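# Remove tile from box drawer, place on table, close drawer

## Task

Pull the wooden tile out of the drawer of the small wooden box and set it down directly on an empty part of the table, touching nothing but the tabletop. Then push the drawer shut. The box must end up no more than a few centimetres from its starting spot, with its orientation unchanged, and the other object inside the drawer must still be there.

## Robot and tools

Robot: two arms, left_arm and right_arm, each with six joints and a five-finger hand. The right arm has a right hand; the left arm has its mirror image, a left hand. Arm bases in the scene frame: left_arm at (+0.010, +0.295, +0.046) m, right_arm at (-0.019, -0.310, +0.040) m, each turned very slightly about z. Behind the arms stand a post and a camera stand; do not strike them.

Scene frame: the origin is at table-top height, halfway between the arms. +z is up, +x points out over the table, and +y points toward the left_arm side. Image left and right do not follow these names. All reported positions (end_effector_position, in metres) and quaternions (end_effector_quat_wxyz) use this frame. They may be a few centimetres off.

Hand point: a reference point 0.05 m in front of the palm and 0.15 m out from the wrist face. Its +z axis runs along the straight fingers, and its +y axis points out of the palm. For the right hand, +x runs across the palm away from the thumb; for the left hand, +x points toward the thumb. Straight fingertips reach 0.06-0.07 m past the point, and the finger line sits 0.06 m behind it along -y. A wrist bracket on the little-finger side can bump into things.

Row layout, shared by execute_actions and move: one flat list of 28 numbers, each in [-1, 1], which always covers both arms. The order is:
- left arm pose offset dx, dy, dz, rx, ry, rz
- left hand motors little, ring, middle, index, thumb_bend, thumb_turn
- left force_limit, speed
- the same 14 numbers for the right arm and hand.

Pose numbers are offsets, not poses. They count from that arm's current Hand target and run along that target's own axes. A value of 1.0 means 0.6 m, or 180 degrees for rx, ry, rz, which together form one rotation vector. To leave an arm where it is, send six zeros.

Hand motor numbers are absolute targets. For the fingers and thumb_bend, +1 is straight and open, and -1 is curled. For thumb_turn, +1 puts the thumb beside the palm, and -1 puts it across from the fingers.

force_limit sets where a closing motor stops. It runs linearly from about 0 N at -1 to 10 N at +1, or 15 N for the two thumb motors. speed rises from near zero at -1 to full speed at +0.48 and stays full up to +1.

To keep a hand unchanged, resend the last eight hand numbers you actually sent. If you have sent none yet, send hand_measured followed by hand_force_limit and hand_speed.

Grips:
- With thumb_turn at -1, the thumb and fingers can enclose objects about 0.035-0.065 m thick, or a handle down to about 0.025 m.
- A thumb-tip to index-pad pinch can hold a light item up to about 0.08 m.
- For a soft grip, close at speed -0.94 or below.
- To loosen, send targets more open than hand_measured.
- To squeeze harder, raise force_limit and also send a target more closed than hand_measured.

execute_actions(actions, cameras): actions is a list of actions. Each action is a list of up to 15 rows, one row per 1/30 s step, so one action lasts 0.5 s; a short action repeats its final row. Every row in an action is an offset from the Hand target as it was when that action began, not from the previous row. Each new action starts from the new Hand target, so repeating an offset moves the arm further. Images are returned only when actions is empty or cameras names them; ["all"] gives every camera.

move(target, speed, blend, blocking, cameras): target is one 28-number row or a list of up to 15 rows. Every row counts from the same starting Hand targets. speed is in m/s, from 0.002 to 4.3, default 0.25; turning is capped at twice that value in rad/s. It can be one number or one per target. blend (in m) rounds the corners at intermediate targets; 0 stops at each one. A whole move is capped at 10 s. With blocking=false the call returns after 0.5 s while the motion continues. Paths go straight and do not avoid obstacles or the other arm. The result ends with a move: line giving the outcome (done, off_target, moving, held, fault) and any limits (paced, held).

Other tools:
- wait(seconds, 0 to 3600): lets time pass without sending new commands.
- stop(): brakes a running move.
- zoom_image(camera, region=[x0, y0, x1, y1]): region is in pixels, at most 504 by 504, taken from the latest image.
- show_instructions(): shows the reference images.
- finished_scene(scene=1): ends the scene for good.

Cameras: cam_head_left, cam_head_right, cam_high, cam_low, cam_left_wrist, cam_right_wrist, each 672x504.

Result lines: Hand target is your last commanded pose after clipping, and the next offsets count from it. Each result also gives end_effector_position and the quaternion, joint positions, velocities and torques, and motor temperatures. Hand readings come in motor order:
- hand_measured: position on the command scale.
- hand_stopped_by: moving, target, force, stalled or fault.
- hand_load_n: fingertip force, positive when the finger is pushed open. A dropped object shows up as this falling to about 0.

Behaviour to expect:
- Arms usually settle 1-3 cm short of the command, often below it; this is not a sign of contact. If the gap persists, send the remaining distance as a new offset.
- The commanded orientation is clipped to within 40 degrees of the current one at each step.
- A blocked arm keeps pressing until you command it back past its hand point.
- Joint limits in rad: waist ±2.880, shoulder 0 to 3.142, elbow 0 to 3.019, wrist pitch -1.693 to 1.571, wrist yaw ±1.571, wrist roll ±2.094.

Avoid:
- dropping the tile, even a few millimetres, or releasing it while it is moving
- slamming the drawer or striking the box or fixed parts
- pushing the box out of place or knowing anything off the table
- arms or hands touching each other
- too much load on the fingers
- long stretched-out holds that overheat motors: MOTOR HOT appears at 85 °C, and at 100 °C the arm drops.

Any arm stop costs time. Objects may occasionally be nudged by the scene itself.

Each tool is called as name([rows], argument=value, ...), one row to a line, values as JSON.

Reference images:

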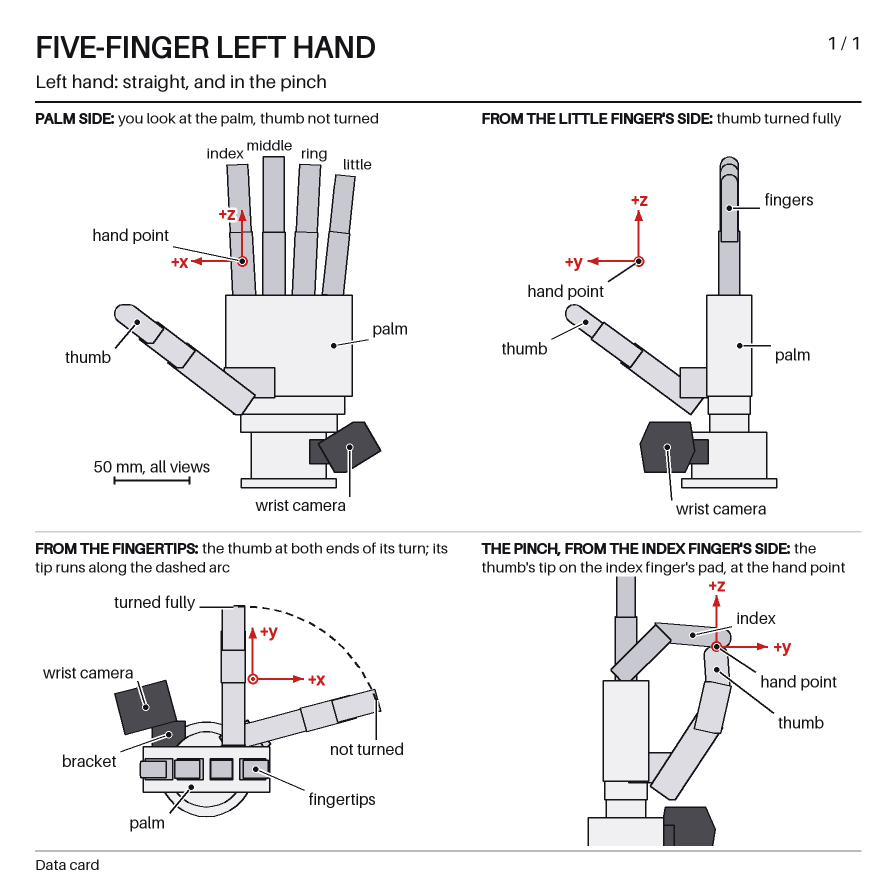

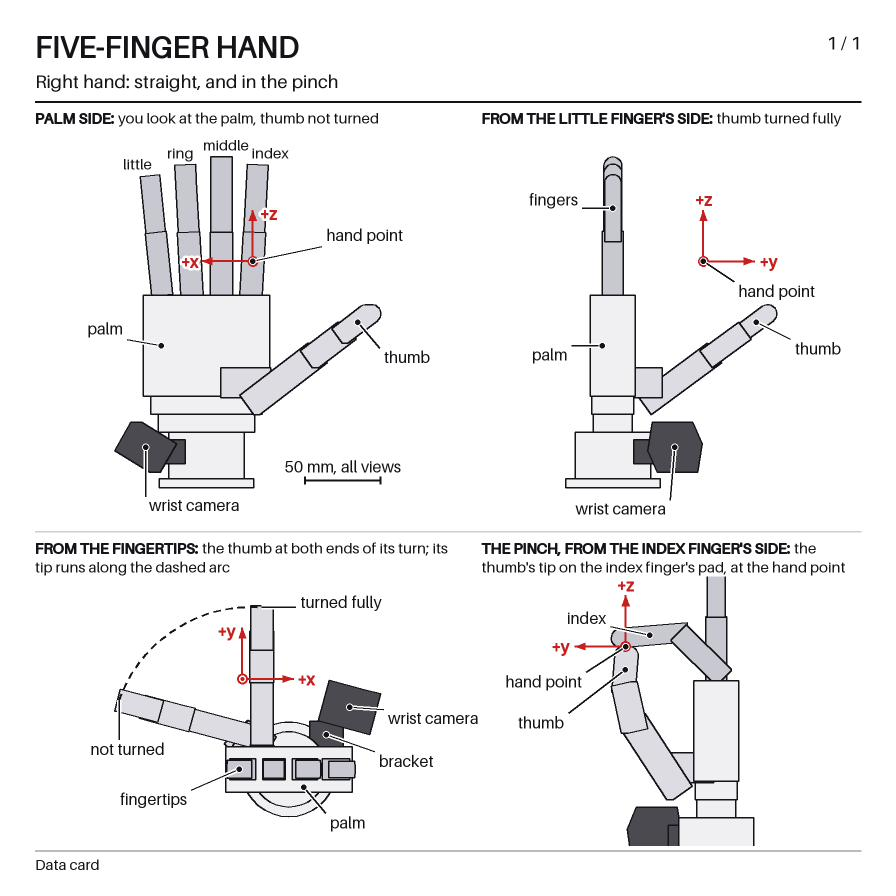

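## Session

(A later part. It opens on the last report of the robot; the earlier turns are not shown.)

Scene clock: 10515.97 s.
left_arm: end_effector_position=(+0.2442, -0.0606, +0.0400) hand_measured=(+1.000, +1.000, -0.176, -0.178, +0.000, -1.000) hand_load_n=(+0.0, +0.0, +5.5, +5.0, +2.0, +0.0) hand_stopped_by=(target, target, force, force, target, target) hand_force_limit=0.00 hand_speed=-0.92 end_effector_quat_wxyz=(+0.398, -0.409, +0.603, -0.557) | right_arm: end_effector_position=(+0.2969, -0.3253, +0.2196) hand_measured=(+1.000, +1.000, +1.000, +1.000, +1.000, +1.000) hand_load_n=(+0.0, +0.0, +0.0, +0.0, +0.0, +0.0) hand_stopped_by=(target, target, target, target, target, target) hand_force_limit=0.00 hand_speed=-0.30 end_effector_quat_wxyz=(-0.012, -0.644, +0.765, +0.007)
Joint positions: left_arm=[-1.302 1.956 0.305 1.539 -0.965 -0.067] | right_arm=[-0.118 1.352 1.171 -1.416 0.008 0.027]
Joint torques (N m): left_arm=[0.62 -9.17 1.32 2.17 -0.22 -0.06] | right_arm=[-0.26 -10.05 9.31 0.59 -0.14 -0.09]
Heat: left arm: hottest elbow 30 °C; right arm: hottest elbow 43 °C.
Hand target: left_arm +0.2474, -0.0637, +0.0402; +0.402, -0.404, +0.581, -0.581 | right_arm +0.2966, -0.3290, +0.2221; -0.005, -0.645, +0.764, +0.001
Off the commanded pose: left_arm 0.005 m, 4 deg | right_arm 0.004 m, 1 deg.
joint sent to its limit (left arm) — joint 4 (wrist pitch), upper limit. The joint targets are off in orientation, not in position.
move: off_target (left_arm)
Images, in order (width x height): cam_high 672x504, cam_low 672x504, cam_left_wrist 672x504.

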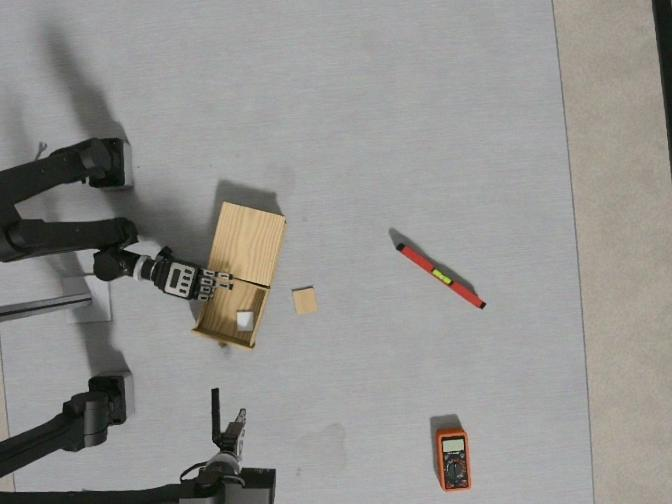

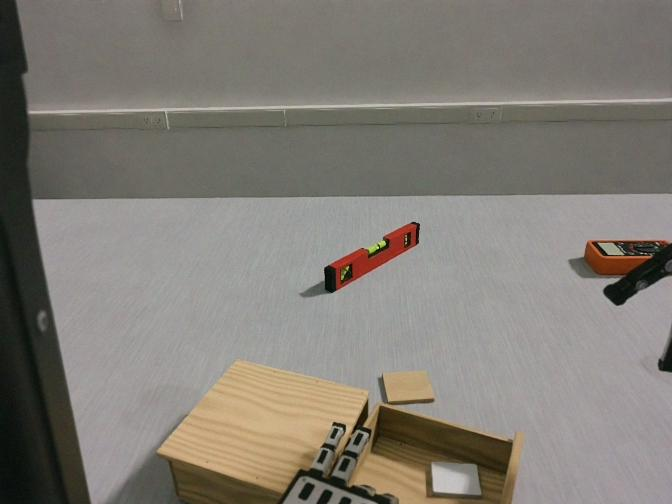

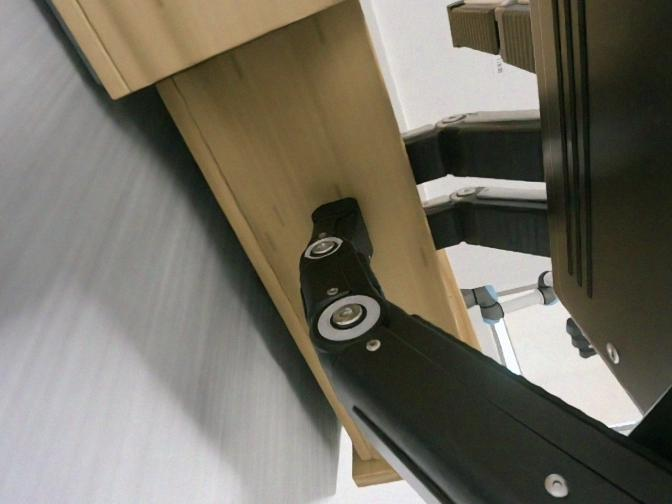

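move(target=[0,0.0045,0,0,0,0,1,1,-0.25,-0.25,0,-1,0,-0.92,0,0,0,0,0,0,1,1,1,1,1,1,0.0,-0.3], speed=0.03, cameras=["cam_left_wrist"])

zoom_image(camera="cam_left_wrist", region=[60, 0, 380, 160])

Scene clock: 10546.97 s.
left_arm: end_effector_position=(+0.2443, -0.0608, +0.0377) hand_measured=(+1.000, +1.000, -0.176, -0.178, +0.000, -1.000) hand_load_n=(+0.0, +0.0, +5.5, +5.0, +2.0, +0.0) hand_stopped_by=(target, target, force, force, target, target) hand_force_limit=0.00 hand_speed=-0.92 end_effector_quat_wxyz=(+0.398, -0.409, +0.605, -0.555) | right_arm: end_effector_position=(+0.2969, -0.3253, +0.2196) hand_measured=(+1.000, +1.000, +1.000, +1.000, +1.000, +1.000) hand_load_n=(+0.0, +0.0, +0.0, +0.0, +0.0, +0.0) hand_stopped_by=(target, target, target, target, target, target) hand_force_limit=0.00 hand_speed=-0.30 end_effector_quat_wxyz=(-0.012, -0.644, +0.765, +0.007)
Joint positions: left_arm=[-1.302 1.963 0.308 1.539 -0.965 -0.068] | right_arm=[-0.118 1.352 1.171 -1.416 0.008 0.027]
Joint torques (N m): left_arm=[0.67 -9 1.24 2.14 -0.23 -0.14] | right_arm=[-0.26 -10.11 9.31 0.59 -0.13 -0.09]
Heat: left arm: hottest elbow 30 °C; right arm: hottest elbow 43 °C.
Hand target: left_arm +0.2474, -0.0638, +0.0375; +0.402, -0.404, +0.581, -0.581 | right_arm +0.2966, -0.3290, +0.2221; -0.005, -0.645, +0.764, +0.001
Off the commanded pose: left_arm 0.004 m, 4 deg | right_arm 0.004 m, 1 deg.
joint sent to its limit (left arm) — joint 4 (wrist pitch), upper limit. The joint targets are off in orientation, not in position.
move: off_target (left_arm)

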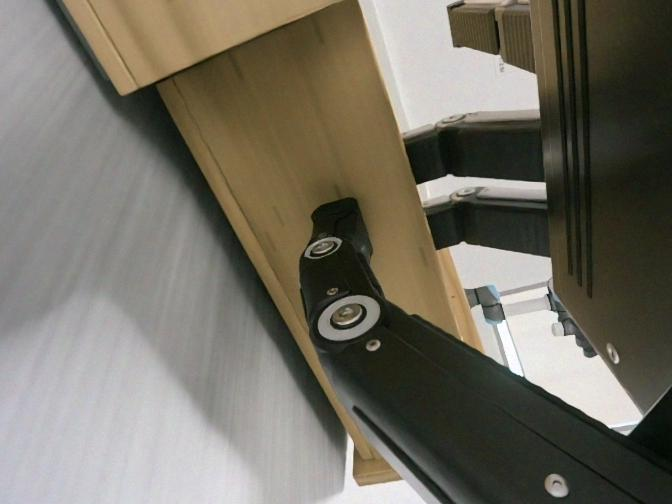

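Scaled by 1.575 from the camera's image (finer frame: 960x720).

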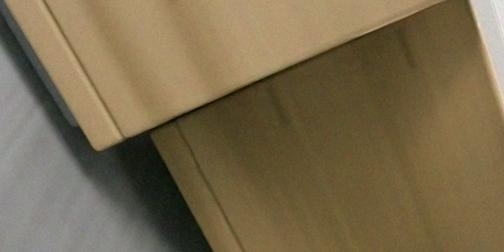

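move(target=[-0.018,0,0,0,0,0,1,1,-0.25,-0.25,0,-1,0,-0.92,0,0,0,0,0,0,1,1,1,1,1,1,0.0,-0.3], speed=0.03, cameras=["cam_left_wrist","cam_high"])

zoom_image(camera="cam_high", region=[240, 260, 290, 310])

zoom_image(camera="cam_left_wrist", region=[60, 0, 380, 160])

Scene clock: 10564.43 s.
left_arm: end_effector_position=(+0.2480, -0.0608, +0.0380) hand_measured=(+1.000, +1.000, -0.176, -0.178, +0.000, -1.000) hand_load_n=(+0.0, +0.0, +6.0, +4.5, +2.0, +0.0) hand_stopped_by=(target, target, force, force, target, target) hand_force_limit=0.00 hand_speed=-0.92 end_effector_quat_wxyz=(+0.394, -0.412, +0.603, -0.558) | right_arm: end_effector_position=(+0.2969, -0.3253, +0.2196) hand_measured=(+1.000, +1.000, +1.000, +1.000, +1.000, +1.000) hand_load_n=(+0.0, +0.0, +0.0, +0.0, +0.0, +0.0) hand_stopped_by=(target, target, target, target, target, target) hand_force_limit=0.00 hand_speed=-0.30 end_effector_quat_wxyz=(-0.012, -0.644, +0.765, +0.007)
Joint positions: left_arm=[-1.286 1.963 0.308 1.541 -0.946 -0.079] | right_arm=[-0.118 1.352 1.171 -1.416 0.008 0.027]
Joint velocities: left_arm=[-0.024 -0.034 0.002 -0.017 -0.154 -0.007] | right_arm=[within noise]
Joint torques (N m): left_arm=[1.14 -9.99 -0.54 2.11 -0.12 -0.06] | right_arm=[-0.32 -10.11 9.29 0.61 -0.14 -0.09]
Heat: left arm: hottest elbow 30 °C; right arm: hottest elbow 43 °C.
Hand target: left_arm +0.2513, -0.0536, +0.0375; +0.402, -0.404, +0.581, -0.581 | right_arm +0.2966, -0.3290, +0.2221; -0.005, -0.645, +0.764, +0.001
Off the commanded pose: left_arm 0.008 m, 4 deg | right_arm 0.004 m, 1 deg.
joint sent to its limit (left arm) — joint 4 (wrist pitch), upper limit. The joint targets are off in orientation, not in position.
move: off_target (left_arm)
Images, in order (width x height): cam_high 672x504, cam_left_wrist 672x504.

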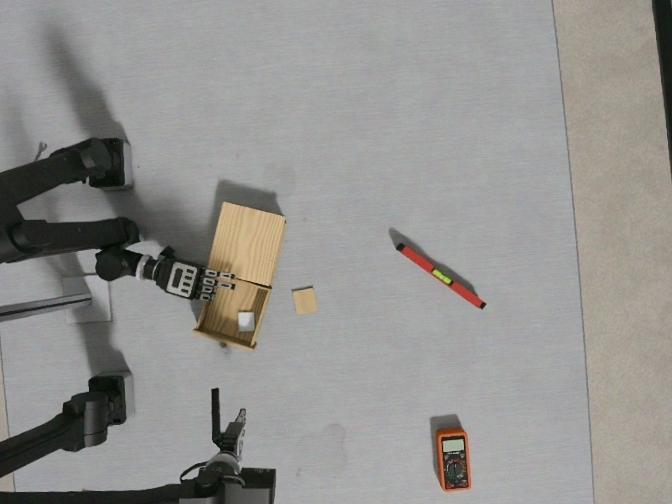

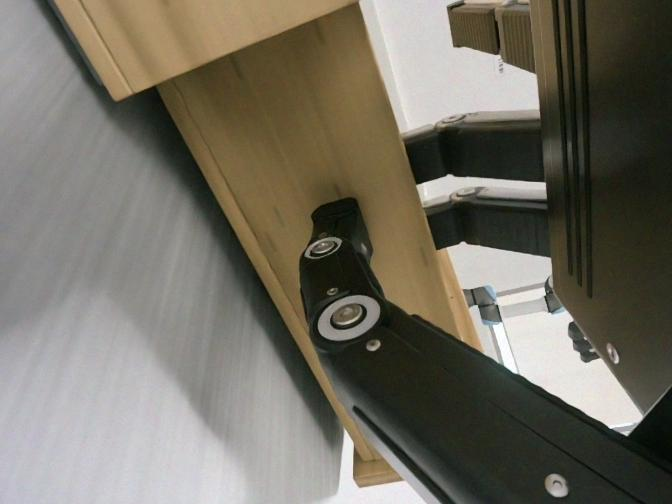

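Scaled by 10.080 from the camera's image (finer frame: 960x720).

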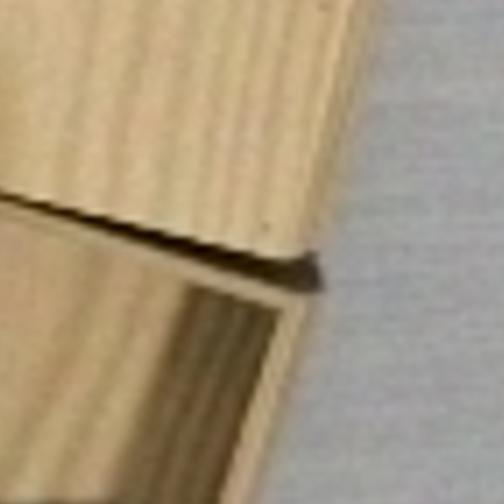

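Scaled by 1.575 from the camera's image (finer frame: 960x720).

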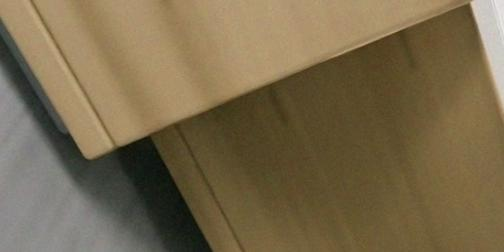

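move(target=[-0.006,0,-0.0135,0,0,0,1,1,-0.25,-0.25,0,-1,0,-0.92,0,0,0,0,0,0,1,1,1,1,1,1,0.0,-0.3], speed=0.03, cameras=["cam_left_wrist","cam_high"])

zoom_image(camera="cam_high", region=[240, 260, 290, 310])

zoom_image(camera="cam_left_wrist", region=[60, 0, 380, 160])

Scene clock: 10578.97 s.
left_arm: end_effector_position=(+0.2466, -0.0508, +0.0357) hand_measured=(+1.000, +1.000, -0.176, -0.178, +0.000, -1.000) hand_load_n=(-0.5, +0.0, +6.5, +5.0, +2.0, +0.0) hand_stopped_by=(target, target, force, force, target, target) hand_force_limit=0.00 hand_speed=-0.92 end_effector_quat_wxyz=(+0.396, -0.417, +0.603, -0.553) | right_arm: end_effector_position=(+0.2969, -0.3253, +0.2196) hand_measured=(+1.000, +1.000, +1.000, +1.000, +1.000, +1.000) hand_load_n=(+0.0, +0.0, +0.0, +0.0, +0.0, +0.0) hand_stopped_by=(target, target, target, target, target, target) hand_force_limit=0.00 hand_speed=-0.30 end_effector_quat_wxyz=(-0.012, -0.644, +0.765, +0.007)
Joint positions: left_arm=[-1.286 1.963 0.288 1.544 -0.958 -0.092] | right_arm=[-0.118 1.352 1.171 -1.416 0.008 0.027]
Joint torques (N m): left_arm=[-0.03 -10.4 -0.66 2.02 -0.36 0] | right_arm=[-0.32 -10.11 9.32 0.58 -0.14 -0.09]
Heat: left arm: hottest elbow 30 °C; right arm: hottest elbow 43 °C.
Hand target: left_arm +0.2449, -0.0474, +0.0375; +0.402, -0.404, +0.581, -0.581 | right_arm +0.2966, -0.3290, +0.2221; -0.005, -0.645, +0.764, +0.001
Off the commanded pose: left_arm 0.004 m, 4 deg | right_arm 0.004 m, 1 deg.
joint sent to its limit (left arm) — joint 4 (wrist pitch), upper limit. The joint targets are off in orientation, not in position.
move: off_target (left_arm)
Images, in order (width x height): cam_high 672x504, cam_left_wrist 672x504.

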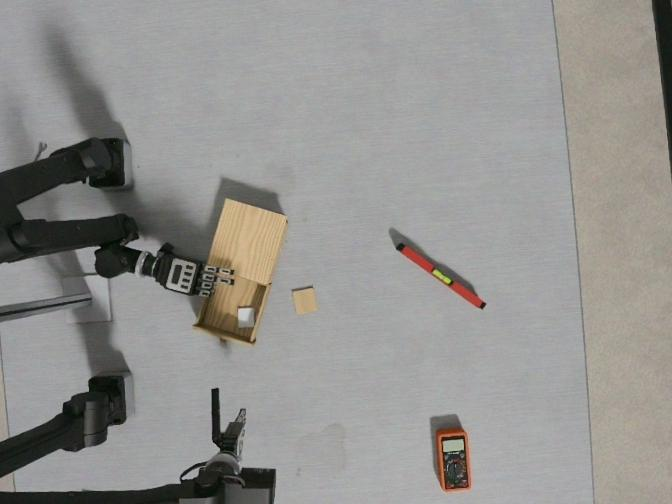

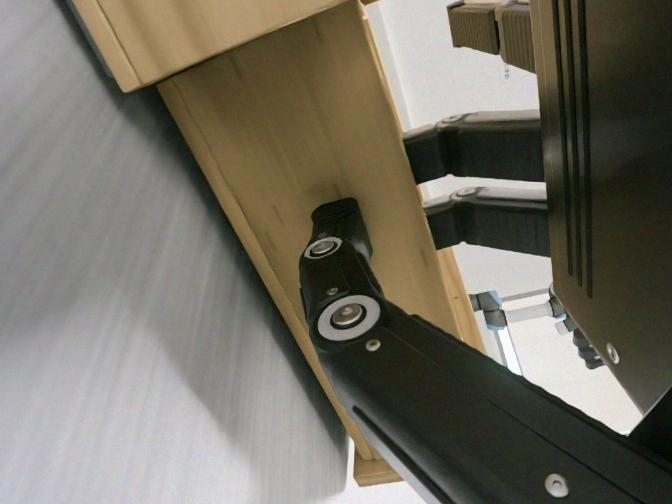

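Scaled by 10.080 from the camera's image (finer frame: 960x720).

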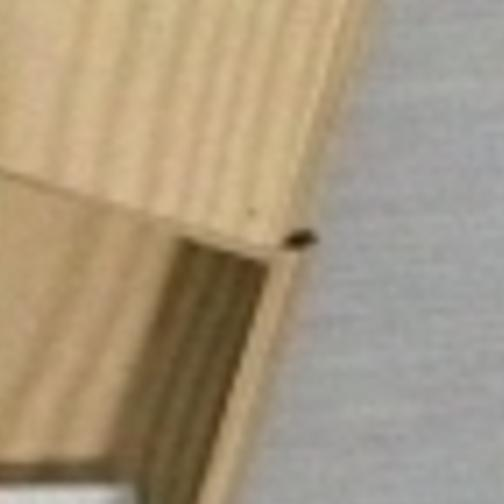

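Scaled by 1.575 from the camera's image (finer frame: 960x720).

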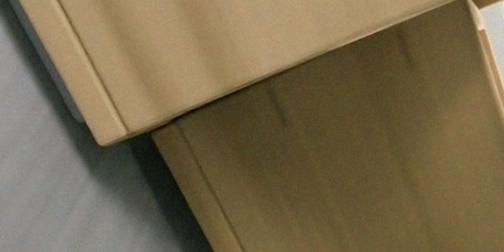

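wait(seconds=0.1, cameras=["cam_right_wrist","cam_low"])

zoom_image(camera="cam_right_wrist", region=[150, 360, 250, 440])

zoom_image(camera="cam_right_wrist", region=[150, 320, 350, 480])

zoom_image(camera="cam_low", region=[330, 360, 450, 450])

Scene clock: 10601.50 s.
left_arm: end_effector_position=(+0.2466, -0.0508, +0.0357) hand_measured=(+1.000, +1.000, -0.176, -0.178, +0.000, -1.000) hand_load_n=(+0.0, +0.0, +6.5, +5.0, +2.0, +0.0) hand_stopped_by=(target, target, force, force, target, target) hand_force_limit=0.00 hand_speed=-0.92 end_effector_quat_wxyz=(+0.396, -0.417, +0.603, -0.553) | right_arm: end_effector_position=(+0.2969, -0.3253, +0.2196) hand_measured=(+1.000, +1.000, +1.000, +1.000, +1.000, +1.000) hand_load_n=(+0.0, -0.5, +0.0, +0.0, -0.5, +0.0) hand_stopped_by=(target, target, target, target, target, target) hand_force_limit=0.00 hand_speed=-0.30 end_effector_quat_wxyz=(-0.012, -0.644, +0.765, +0.007)
Joint positions: left_arm=[-1.286 1.963 0.288 1.544 -0.958 -0.092] | right_arm=[-0.118 1.352 1.171 -1.416 0.008 0.027]
Joint torques (N m): left_arm=[0.03 -10.46 -0.72 2.02 -0.37 -0.04] | right_arm=[-0.32 -9.99 9.29 0.57 -0.14 -0.09]
Heat: left arm: hottest elbow 30 °C; right arm: hottest elbow 43 °C.
Hand target: left_arm +0.2449, -0.0474, +0.0375; +0.402, -0.404, +0.581, -0.581 | right_arm +0.2966, -0.3290, +0.2221; -0.005, -0.645, +0.764, +0.001
Off the commanded pose: left_arm 0.004 m, 4 deg | right_arm 0.004 m, 1 deg.
wait: 0.10 s; at rest from the start
Images, in order (width x height): cam_low 672x504, cam_right_wrist 672x504.

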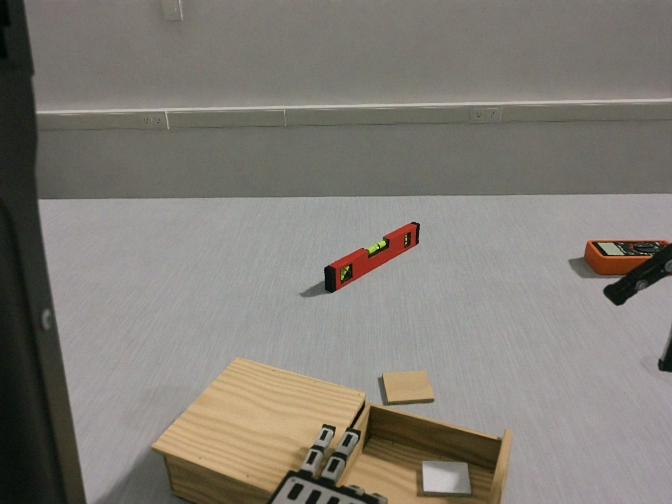

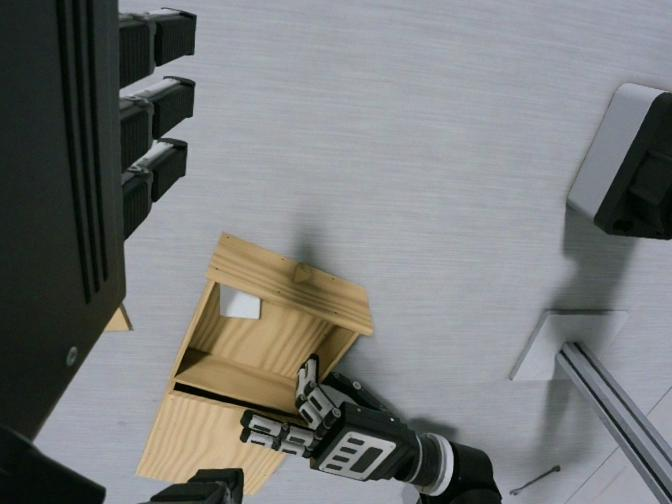

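Scaled by 5.040 from the camera's image (finer frame: 960x720).

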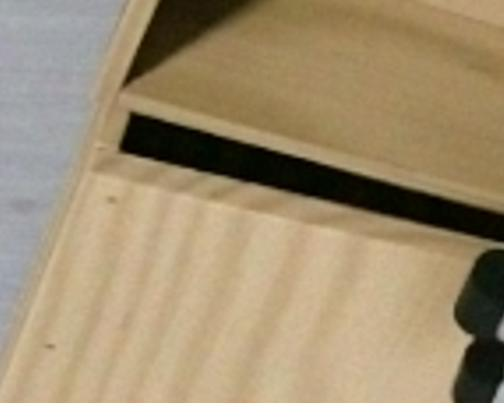

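Scaled by 2.520 from the camera's image (finer frame: 960x720).

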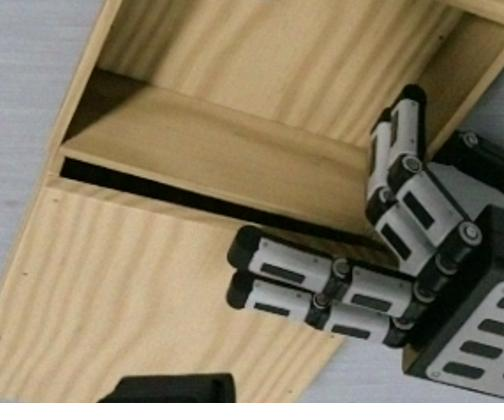

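Scaled by 4.200 from the camera's image (finer frame: 960x720).

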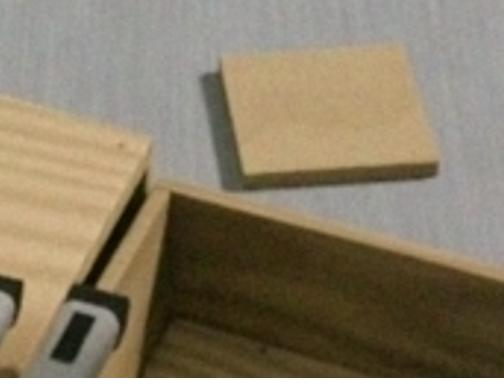

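move(target=[0.014,0.0035,-0.0083,0,0,0,1,1,-0.25,-0.25,0,-1,0,-0.92,0,0,0,0,0,0,1,1,1,1,1,1,0.0,-0.3], speed=0.03, cameras=["cam_left_wrist","cam_high","cam_right_wrist"])

zoom_image(camera="cam_right_wrist", region=[150, 320, 350, 480])

zoom_image(camera="cam_right_wrist", region=[150, 360, 250, 440])

zoom_image(camera="cam_left_wrist", region=[60, 0, 380, 160])

Scene clock: 10646.80 s.
left_arm: end_effector_position=(+0.2406, -0.0511, +0.0364) hand_measured=(+1.000, +1.000, -0.176, -0.178, +0.000, -1.000) hand_load_n=(+0.0, +0.0, +6.0, +5.0, +2.5, +0.0) hand_stopped_by=(target, target, force, force, target, target) hand_force_limit=0.00 hand_speed=-0.92 end_effector_quat_wxyz=(+0.400, -0.419, +0.600, -0.552) | right_arm: end_effector_position=(+0.2969, -0.3253, +0.2196) hand_measured=(+1.000, +1.000, +1.000, +1.000, +1.000, +1.000) hand_load_n=(+0.0, +0.0, +0.0, +0.0, +0.0, +0.0) hand_stopped_by=(target, target, target, target, target, target) hand_force_limit=0.00 hand_speed=-0.30 end_effector_quat_wxyz=(-0.012, -0.644, +0.765, +0.007)
Joint positions: left_arm=[-1.313 1.963 0.288 1.544 -0.995 -0.093] | right_arm=[-0.118 1.352 1.171 -1.416 0.008 0.027]
Joint torques (N m): left_arm=[-0.5 -9.11 0.28 2.04 -0.27 -0.06] | right_arm=[-0.32 -10.11 9.29 0.59 -0.14 -0.09]
Heat: left arm: hottest elbow 30 °C; right arm: hottest elbow 43 °C.
Hand target: left_arm +0.2373, -0.0535, +0.0355; +0.402, -0.404, +0.581, -0.581 | right_arm +0.2966, -0.3290, +0.2221; -0.005, -0.645, +0.764, +0.001
Off the commanded pose: left_arm 0.004 m, 4 deg | right_arm 0.004 m, 1 deg.
joint sent to its limit (left arm) — joint 4 (wrist pitch), upper limit. The joint targets are off in orientation, not in position.
move: off_target (left_arm)
Images, in order (width x height): cam_high 672x504, cam_left_wrist 672x504, cam_right_wrist 672x504.

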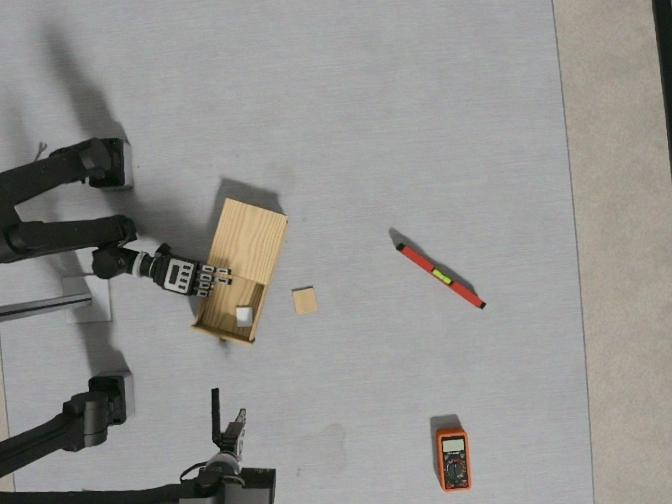

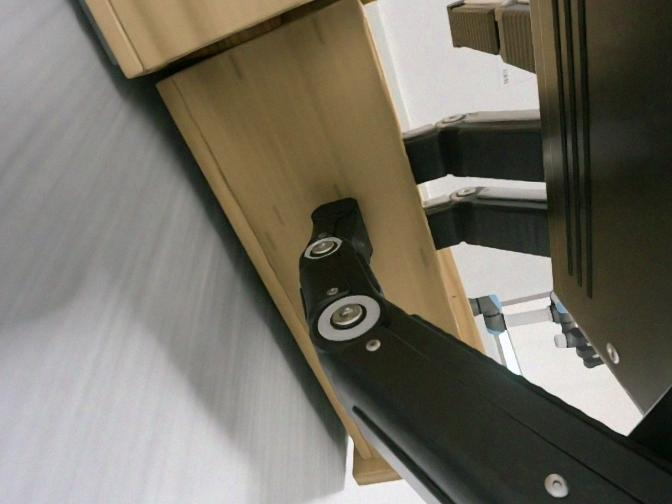

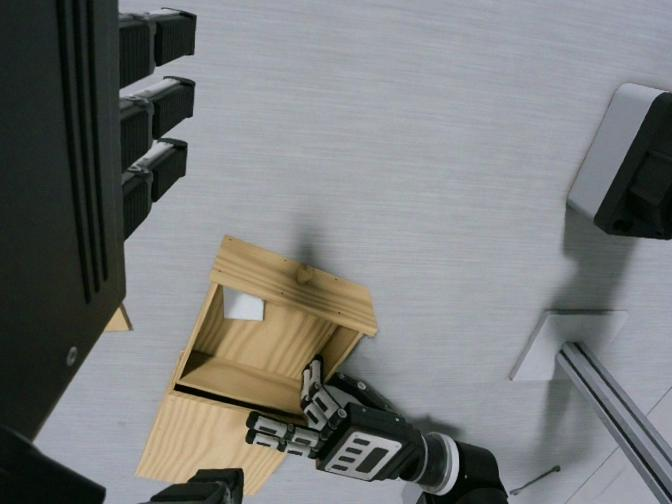

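Scaled by 2.520 from the camera's image (finer frame: 960x720).

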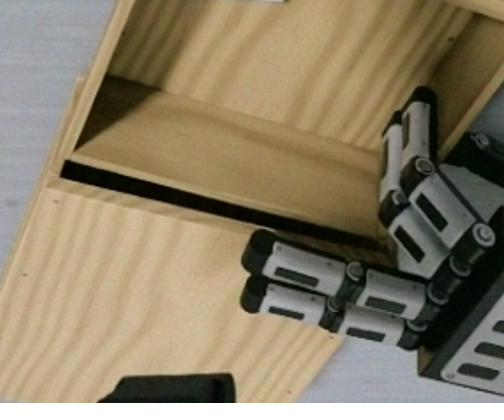

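Scaled by 5.040 from the camera's image (finer frame: 960x720).

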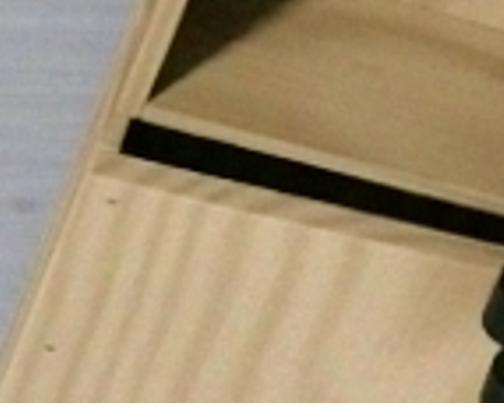

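Scaled by 1.575 from the camera's image (finer frame: 960x720).

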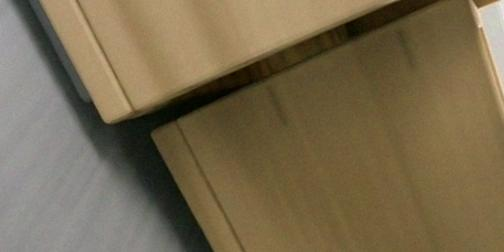

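zoom_image(camera="cam_high", region=[240, 260, 290, 310])

zoom_image(camera="cam_high", region=[190, 190, 290, 290])

zoom_image(camera="cam_high", region=[190, 260, 280, 350])

Scaled by 10.080 from the camera's image (finer frame: 960x720).

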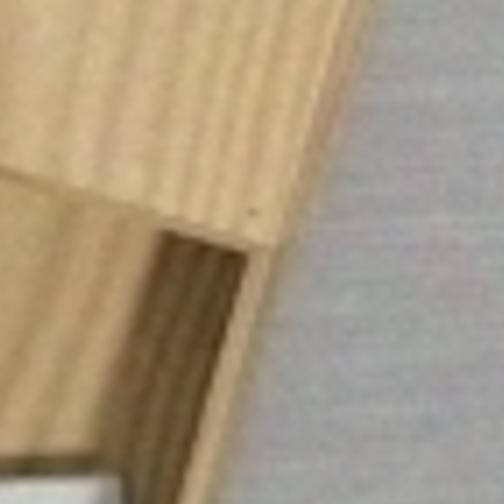

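Scaled by 5.040 from the camera's image (finer frame: 960x720).

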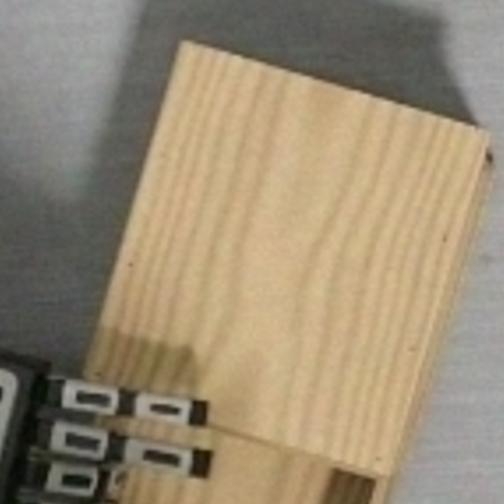

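Scaled by 5.600 from the camera's image (finer frame: 960x720).

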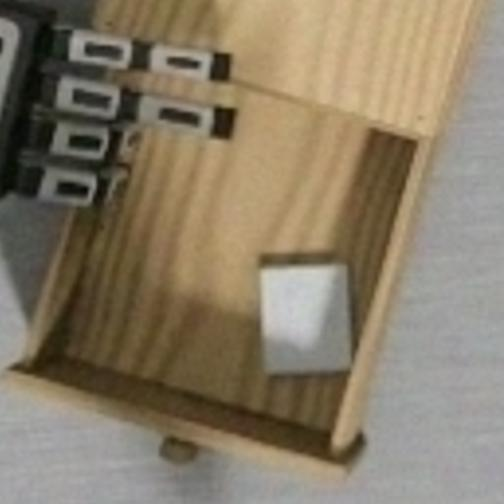

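move(target=[-0.006,-0.014,0,0,0.006,0,1,1,-0.25,-0.25,0,-1,0,-0.92,0,0,0,0,0,0,1,1,1,1,1,1,0.0,-0.3], speed=0.03, cameras=["cam_left_wrist","cam_high","cam_right_wrist"])

zoom_image(camera="cam_right_wrist", region=[150, 360, 250, 440])

zoom_image(camera="cam_left_wrist", region=[60, 0, 380, 160])

Scene clock: 10706.13 s.
left_arm: end_effector_position=(+0.2367, -0.0517, +0.0364) hand_measured=(+1.000, +1.000, -0.176, -0.178, +0.000, -1.000) hand_load_n=(-0.5, +0.0, +5.5, +5.5, +2.5, +0.0) hand_stopped_by=(target, target, force, force, target, target) hand_force_limit=0.00 hand_speed=-0.92 end_effector_quat_wxyz=(+0.391, -0.411, +0.608, -0.555) | right_arm: end_effector_position=(+0.2969, -0.3253, +0.2196) hand_measured=(+1.000, +1.000, +1.000, +1.000, +1.000, +1.000) hand_load_n=(+0.0, +0.0, +0.0, +0.0, +0.0, +0.0) hand_stopped_by=(target, target, target, target, target, target) hand_force_limit=0.00 hand_speed=-0.30 end_effector_quat_wxyz=(-0.012, -0.644, +0.765, +0.007)
Joint positions: left_arm=[-1.313 1.957 0.276 1.544 -0.966 -0.093] | right_arm=[-0.118 1.352 1.171 -1.416 0.008 0.027]
Joint torques (N m): left_arm=[0.73 -11.69 -0.49 2.06 -0.03 0.04] | right_arm=[-0.26 -10.05 9.29 0.58 -0.14 -0.09]
Heat: left arm: hottest shoulder 29 °C; right arm: hottest elbow 43 °C.
Hand target: left_arm +0.2386, -0.0502, +0.0439; +0.396, -0.399, +0.585, -0.585 | right_arm +0.2966, -0.3290, +0.2221; -0.005, -0.645, +0.764, +0.001
Off the commanded pose: left_arm 0.008 m, 5 deg | right_arm 0.004 m, 1 deg.
joint sent to its limit (left arm) — joint 4 (wrist pitch), upper limit. The joint targets are off in orientation, not in position.
move: off_target (left_arm)
Images, in order (width x height): cam_high 672x504, cam_left_wrist 672x504, cam_right_wrist 672x504.

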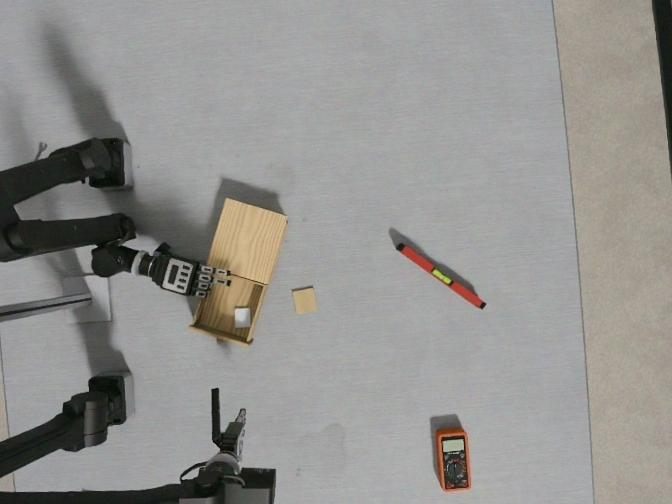

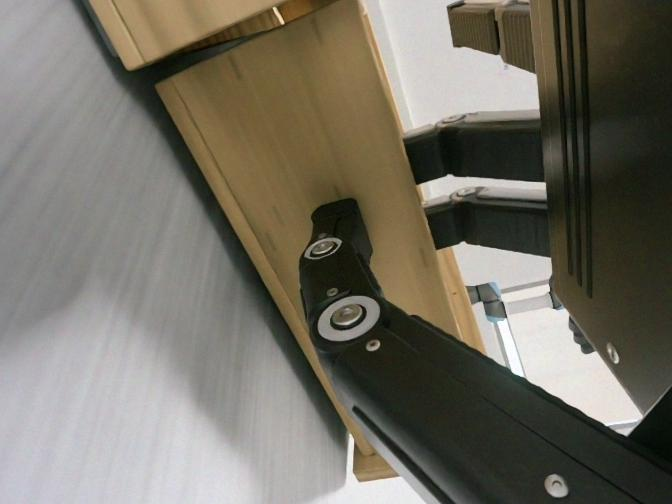

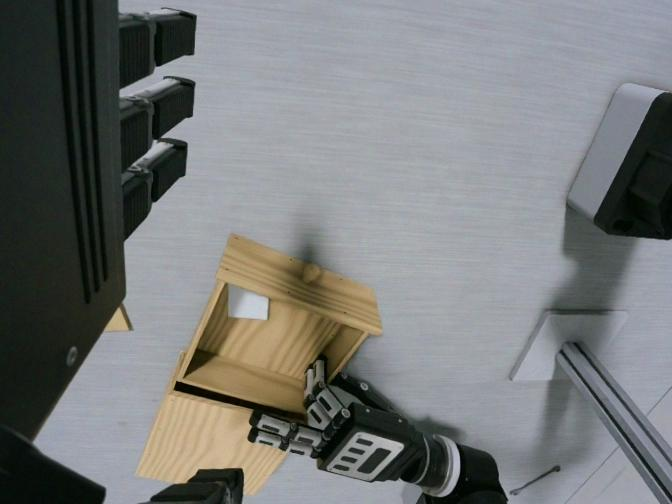

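Scaled by 5.040 from the camera's image (finer frame: 960x720).

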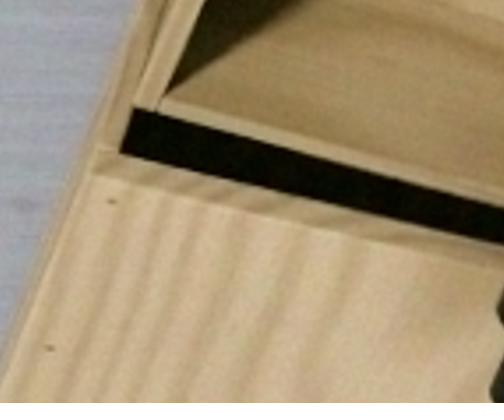

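Scaled by 1.575 from the camera's image (finer frame: 960x720).

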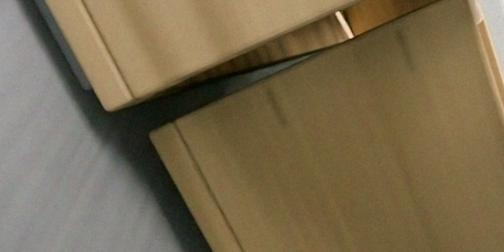

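move(target=[0.006,-0.0045,0.010,0,0,0,1,1,-0.25,-0.25,0,-1,0,-0.92,0,0,0,0,0,0,1,1,1,1,1,1,0.0,-0.3], speed=0.03, cameras=["cam_left_wrist","cam_right_wrist"])

zoom_image(camera="cam_right_wrist", region=[150, 360, 250, 440])

zoom_image(camera="cam_left_wrist", region=[60, 0, 380, 160])

Scene clock: 10732.70 s.
left_arm: end_effector_position=(+0.2378, -0.0523, +0.0369) hand_measured=(+1.000, +1.000, -0.176, -0.178, +0.000, -1.000) hand_load_n=(+0.0, -0.5, +5.5, +5.5, +2.0, +0.0) hand_stopped_by=(target, target, force, force, target, target) hand_force_limit=0.00 hand_speed=-0.92 end_effector_quat_wxyz=(+0.389, -0.410, +0.609, -0.557) | right_arm: end_effector_position=(+0.2969, -0.3253, +0.2196) hand_measured=(+1.000, +1.000, +1.000, +1.000, +1.000, +1.000) hand_load_n=(+0.0, +0.0, +0.0, +0.0, +0.0, +0.0) hand_stopped_by=(target, target, target, target, target, target) hand_force_limit=0.00 hand_speed=-0.30 end_effector_quat_wxyz=(-0.012, -0.644, +0.765, +0.007)
Joint positions: left_arm=[-1.307 1.955 0.276 1.544 -0.955 -0.093] | right_arm=[-0.118 1.352 1.171 -1.416 0.008 0.027]
Joint torques (N m): left_arm=[0.91 -11.58 0.68 2 -0.02 0.16] | right_arm=[-0.32 -9.99 9.31 0.58 -0.14 -0.09]
Heat: left arm: hottest shoulder 29 °C; right arm: hottest elbow 43 °C.
Hand target: left_arm +0.2429, -0.0558, +0.0466; +0.396, -0.399, +0.585, -0.585 | right_arm +0.2966, -0.3290, +0.2221; -0.005, -0.645, +0.764, +0.001
Off the commanded pose: left_arm 0.011 m, 4 deg | right_arm 0.004 m, 1 deg.
joint sent to its limit (left arm) — joint 4 (wrist pitch), upper limit. The joint targets are off in orientation, not in position.
move: off_target (left_arm)

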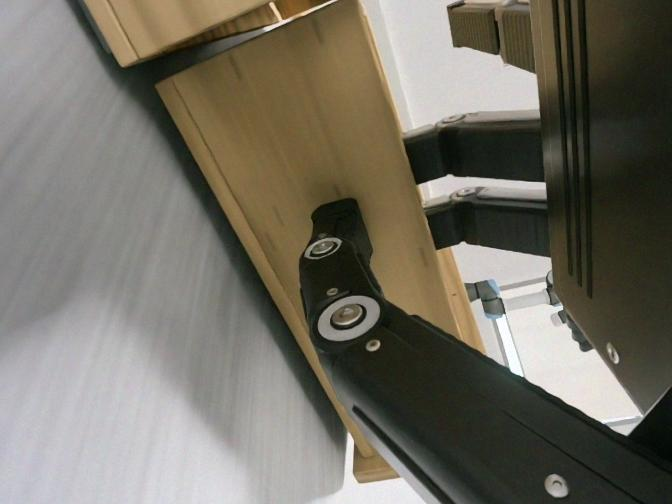

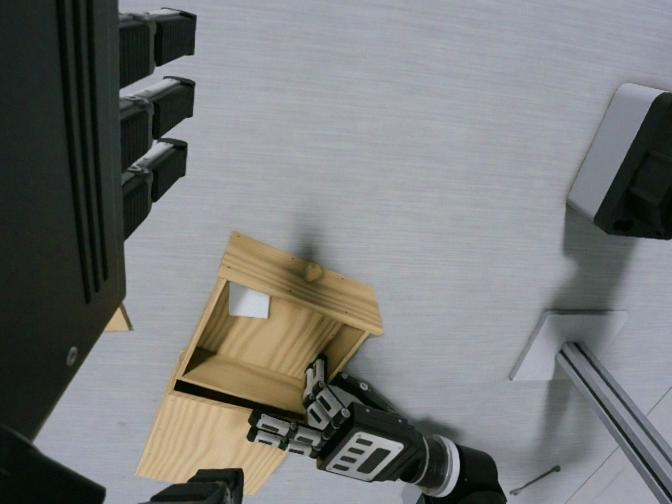

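Scaled by 5.040 from the camera's image (finer frame: 960x720).

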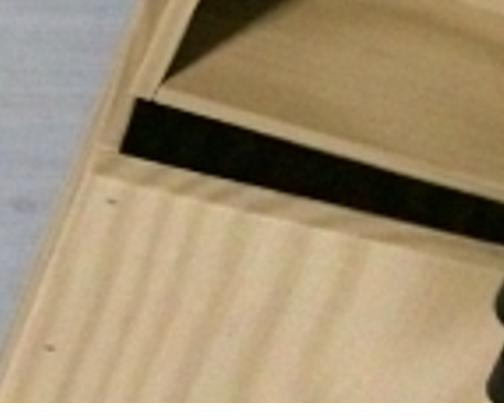

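Scaled by 1.575 from the camera's image (finer frame: 960x720).

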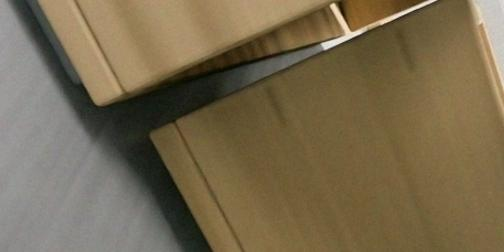

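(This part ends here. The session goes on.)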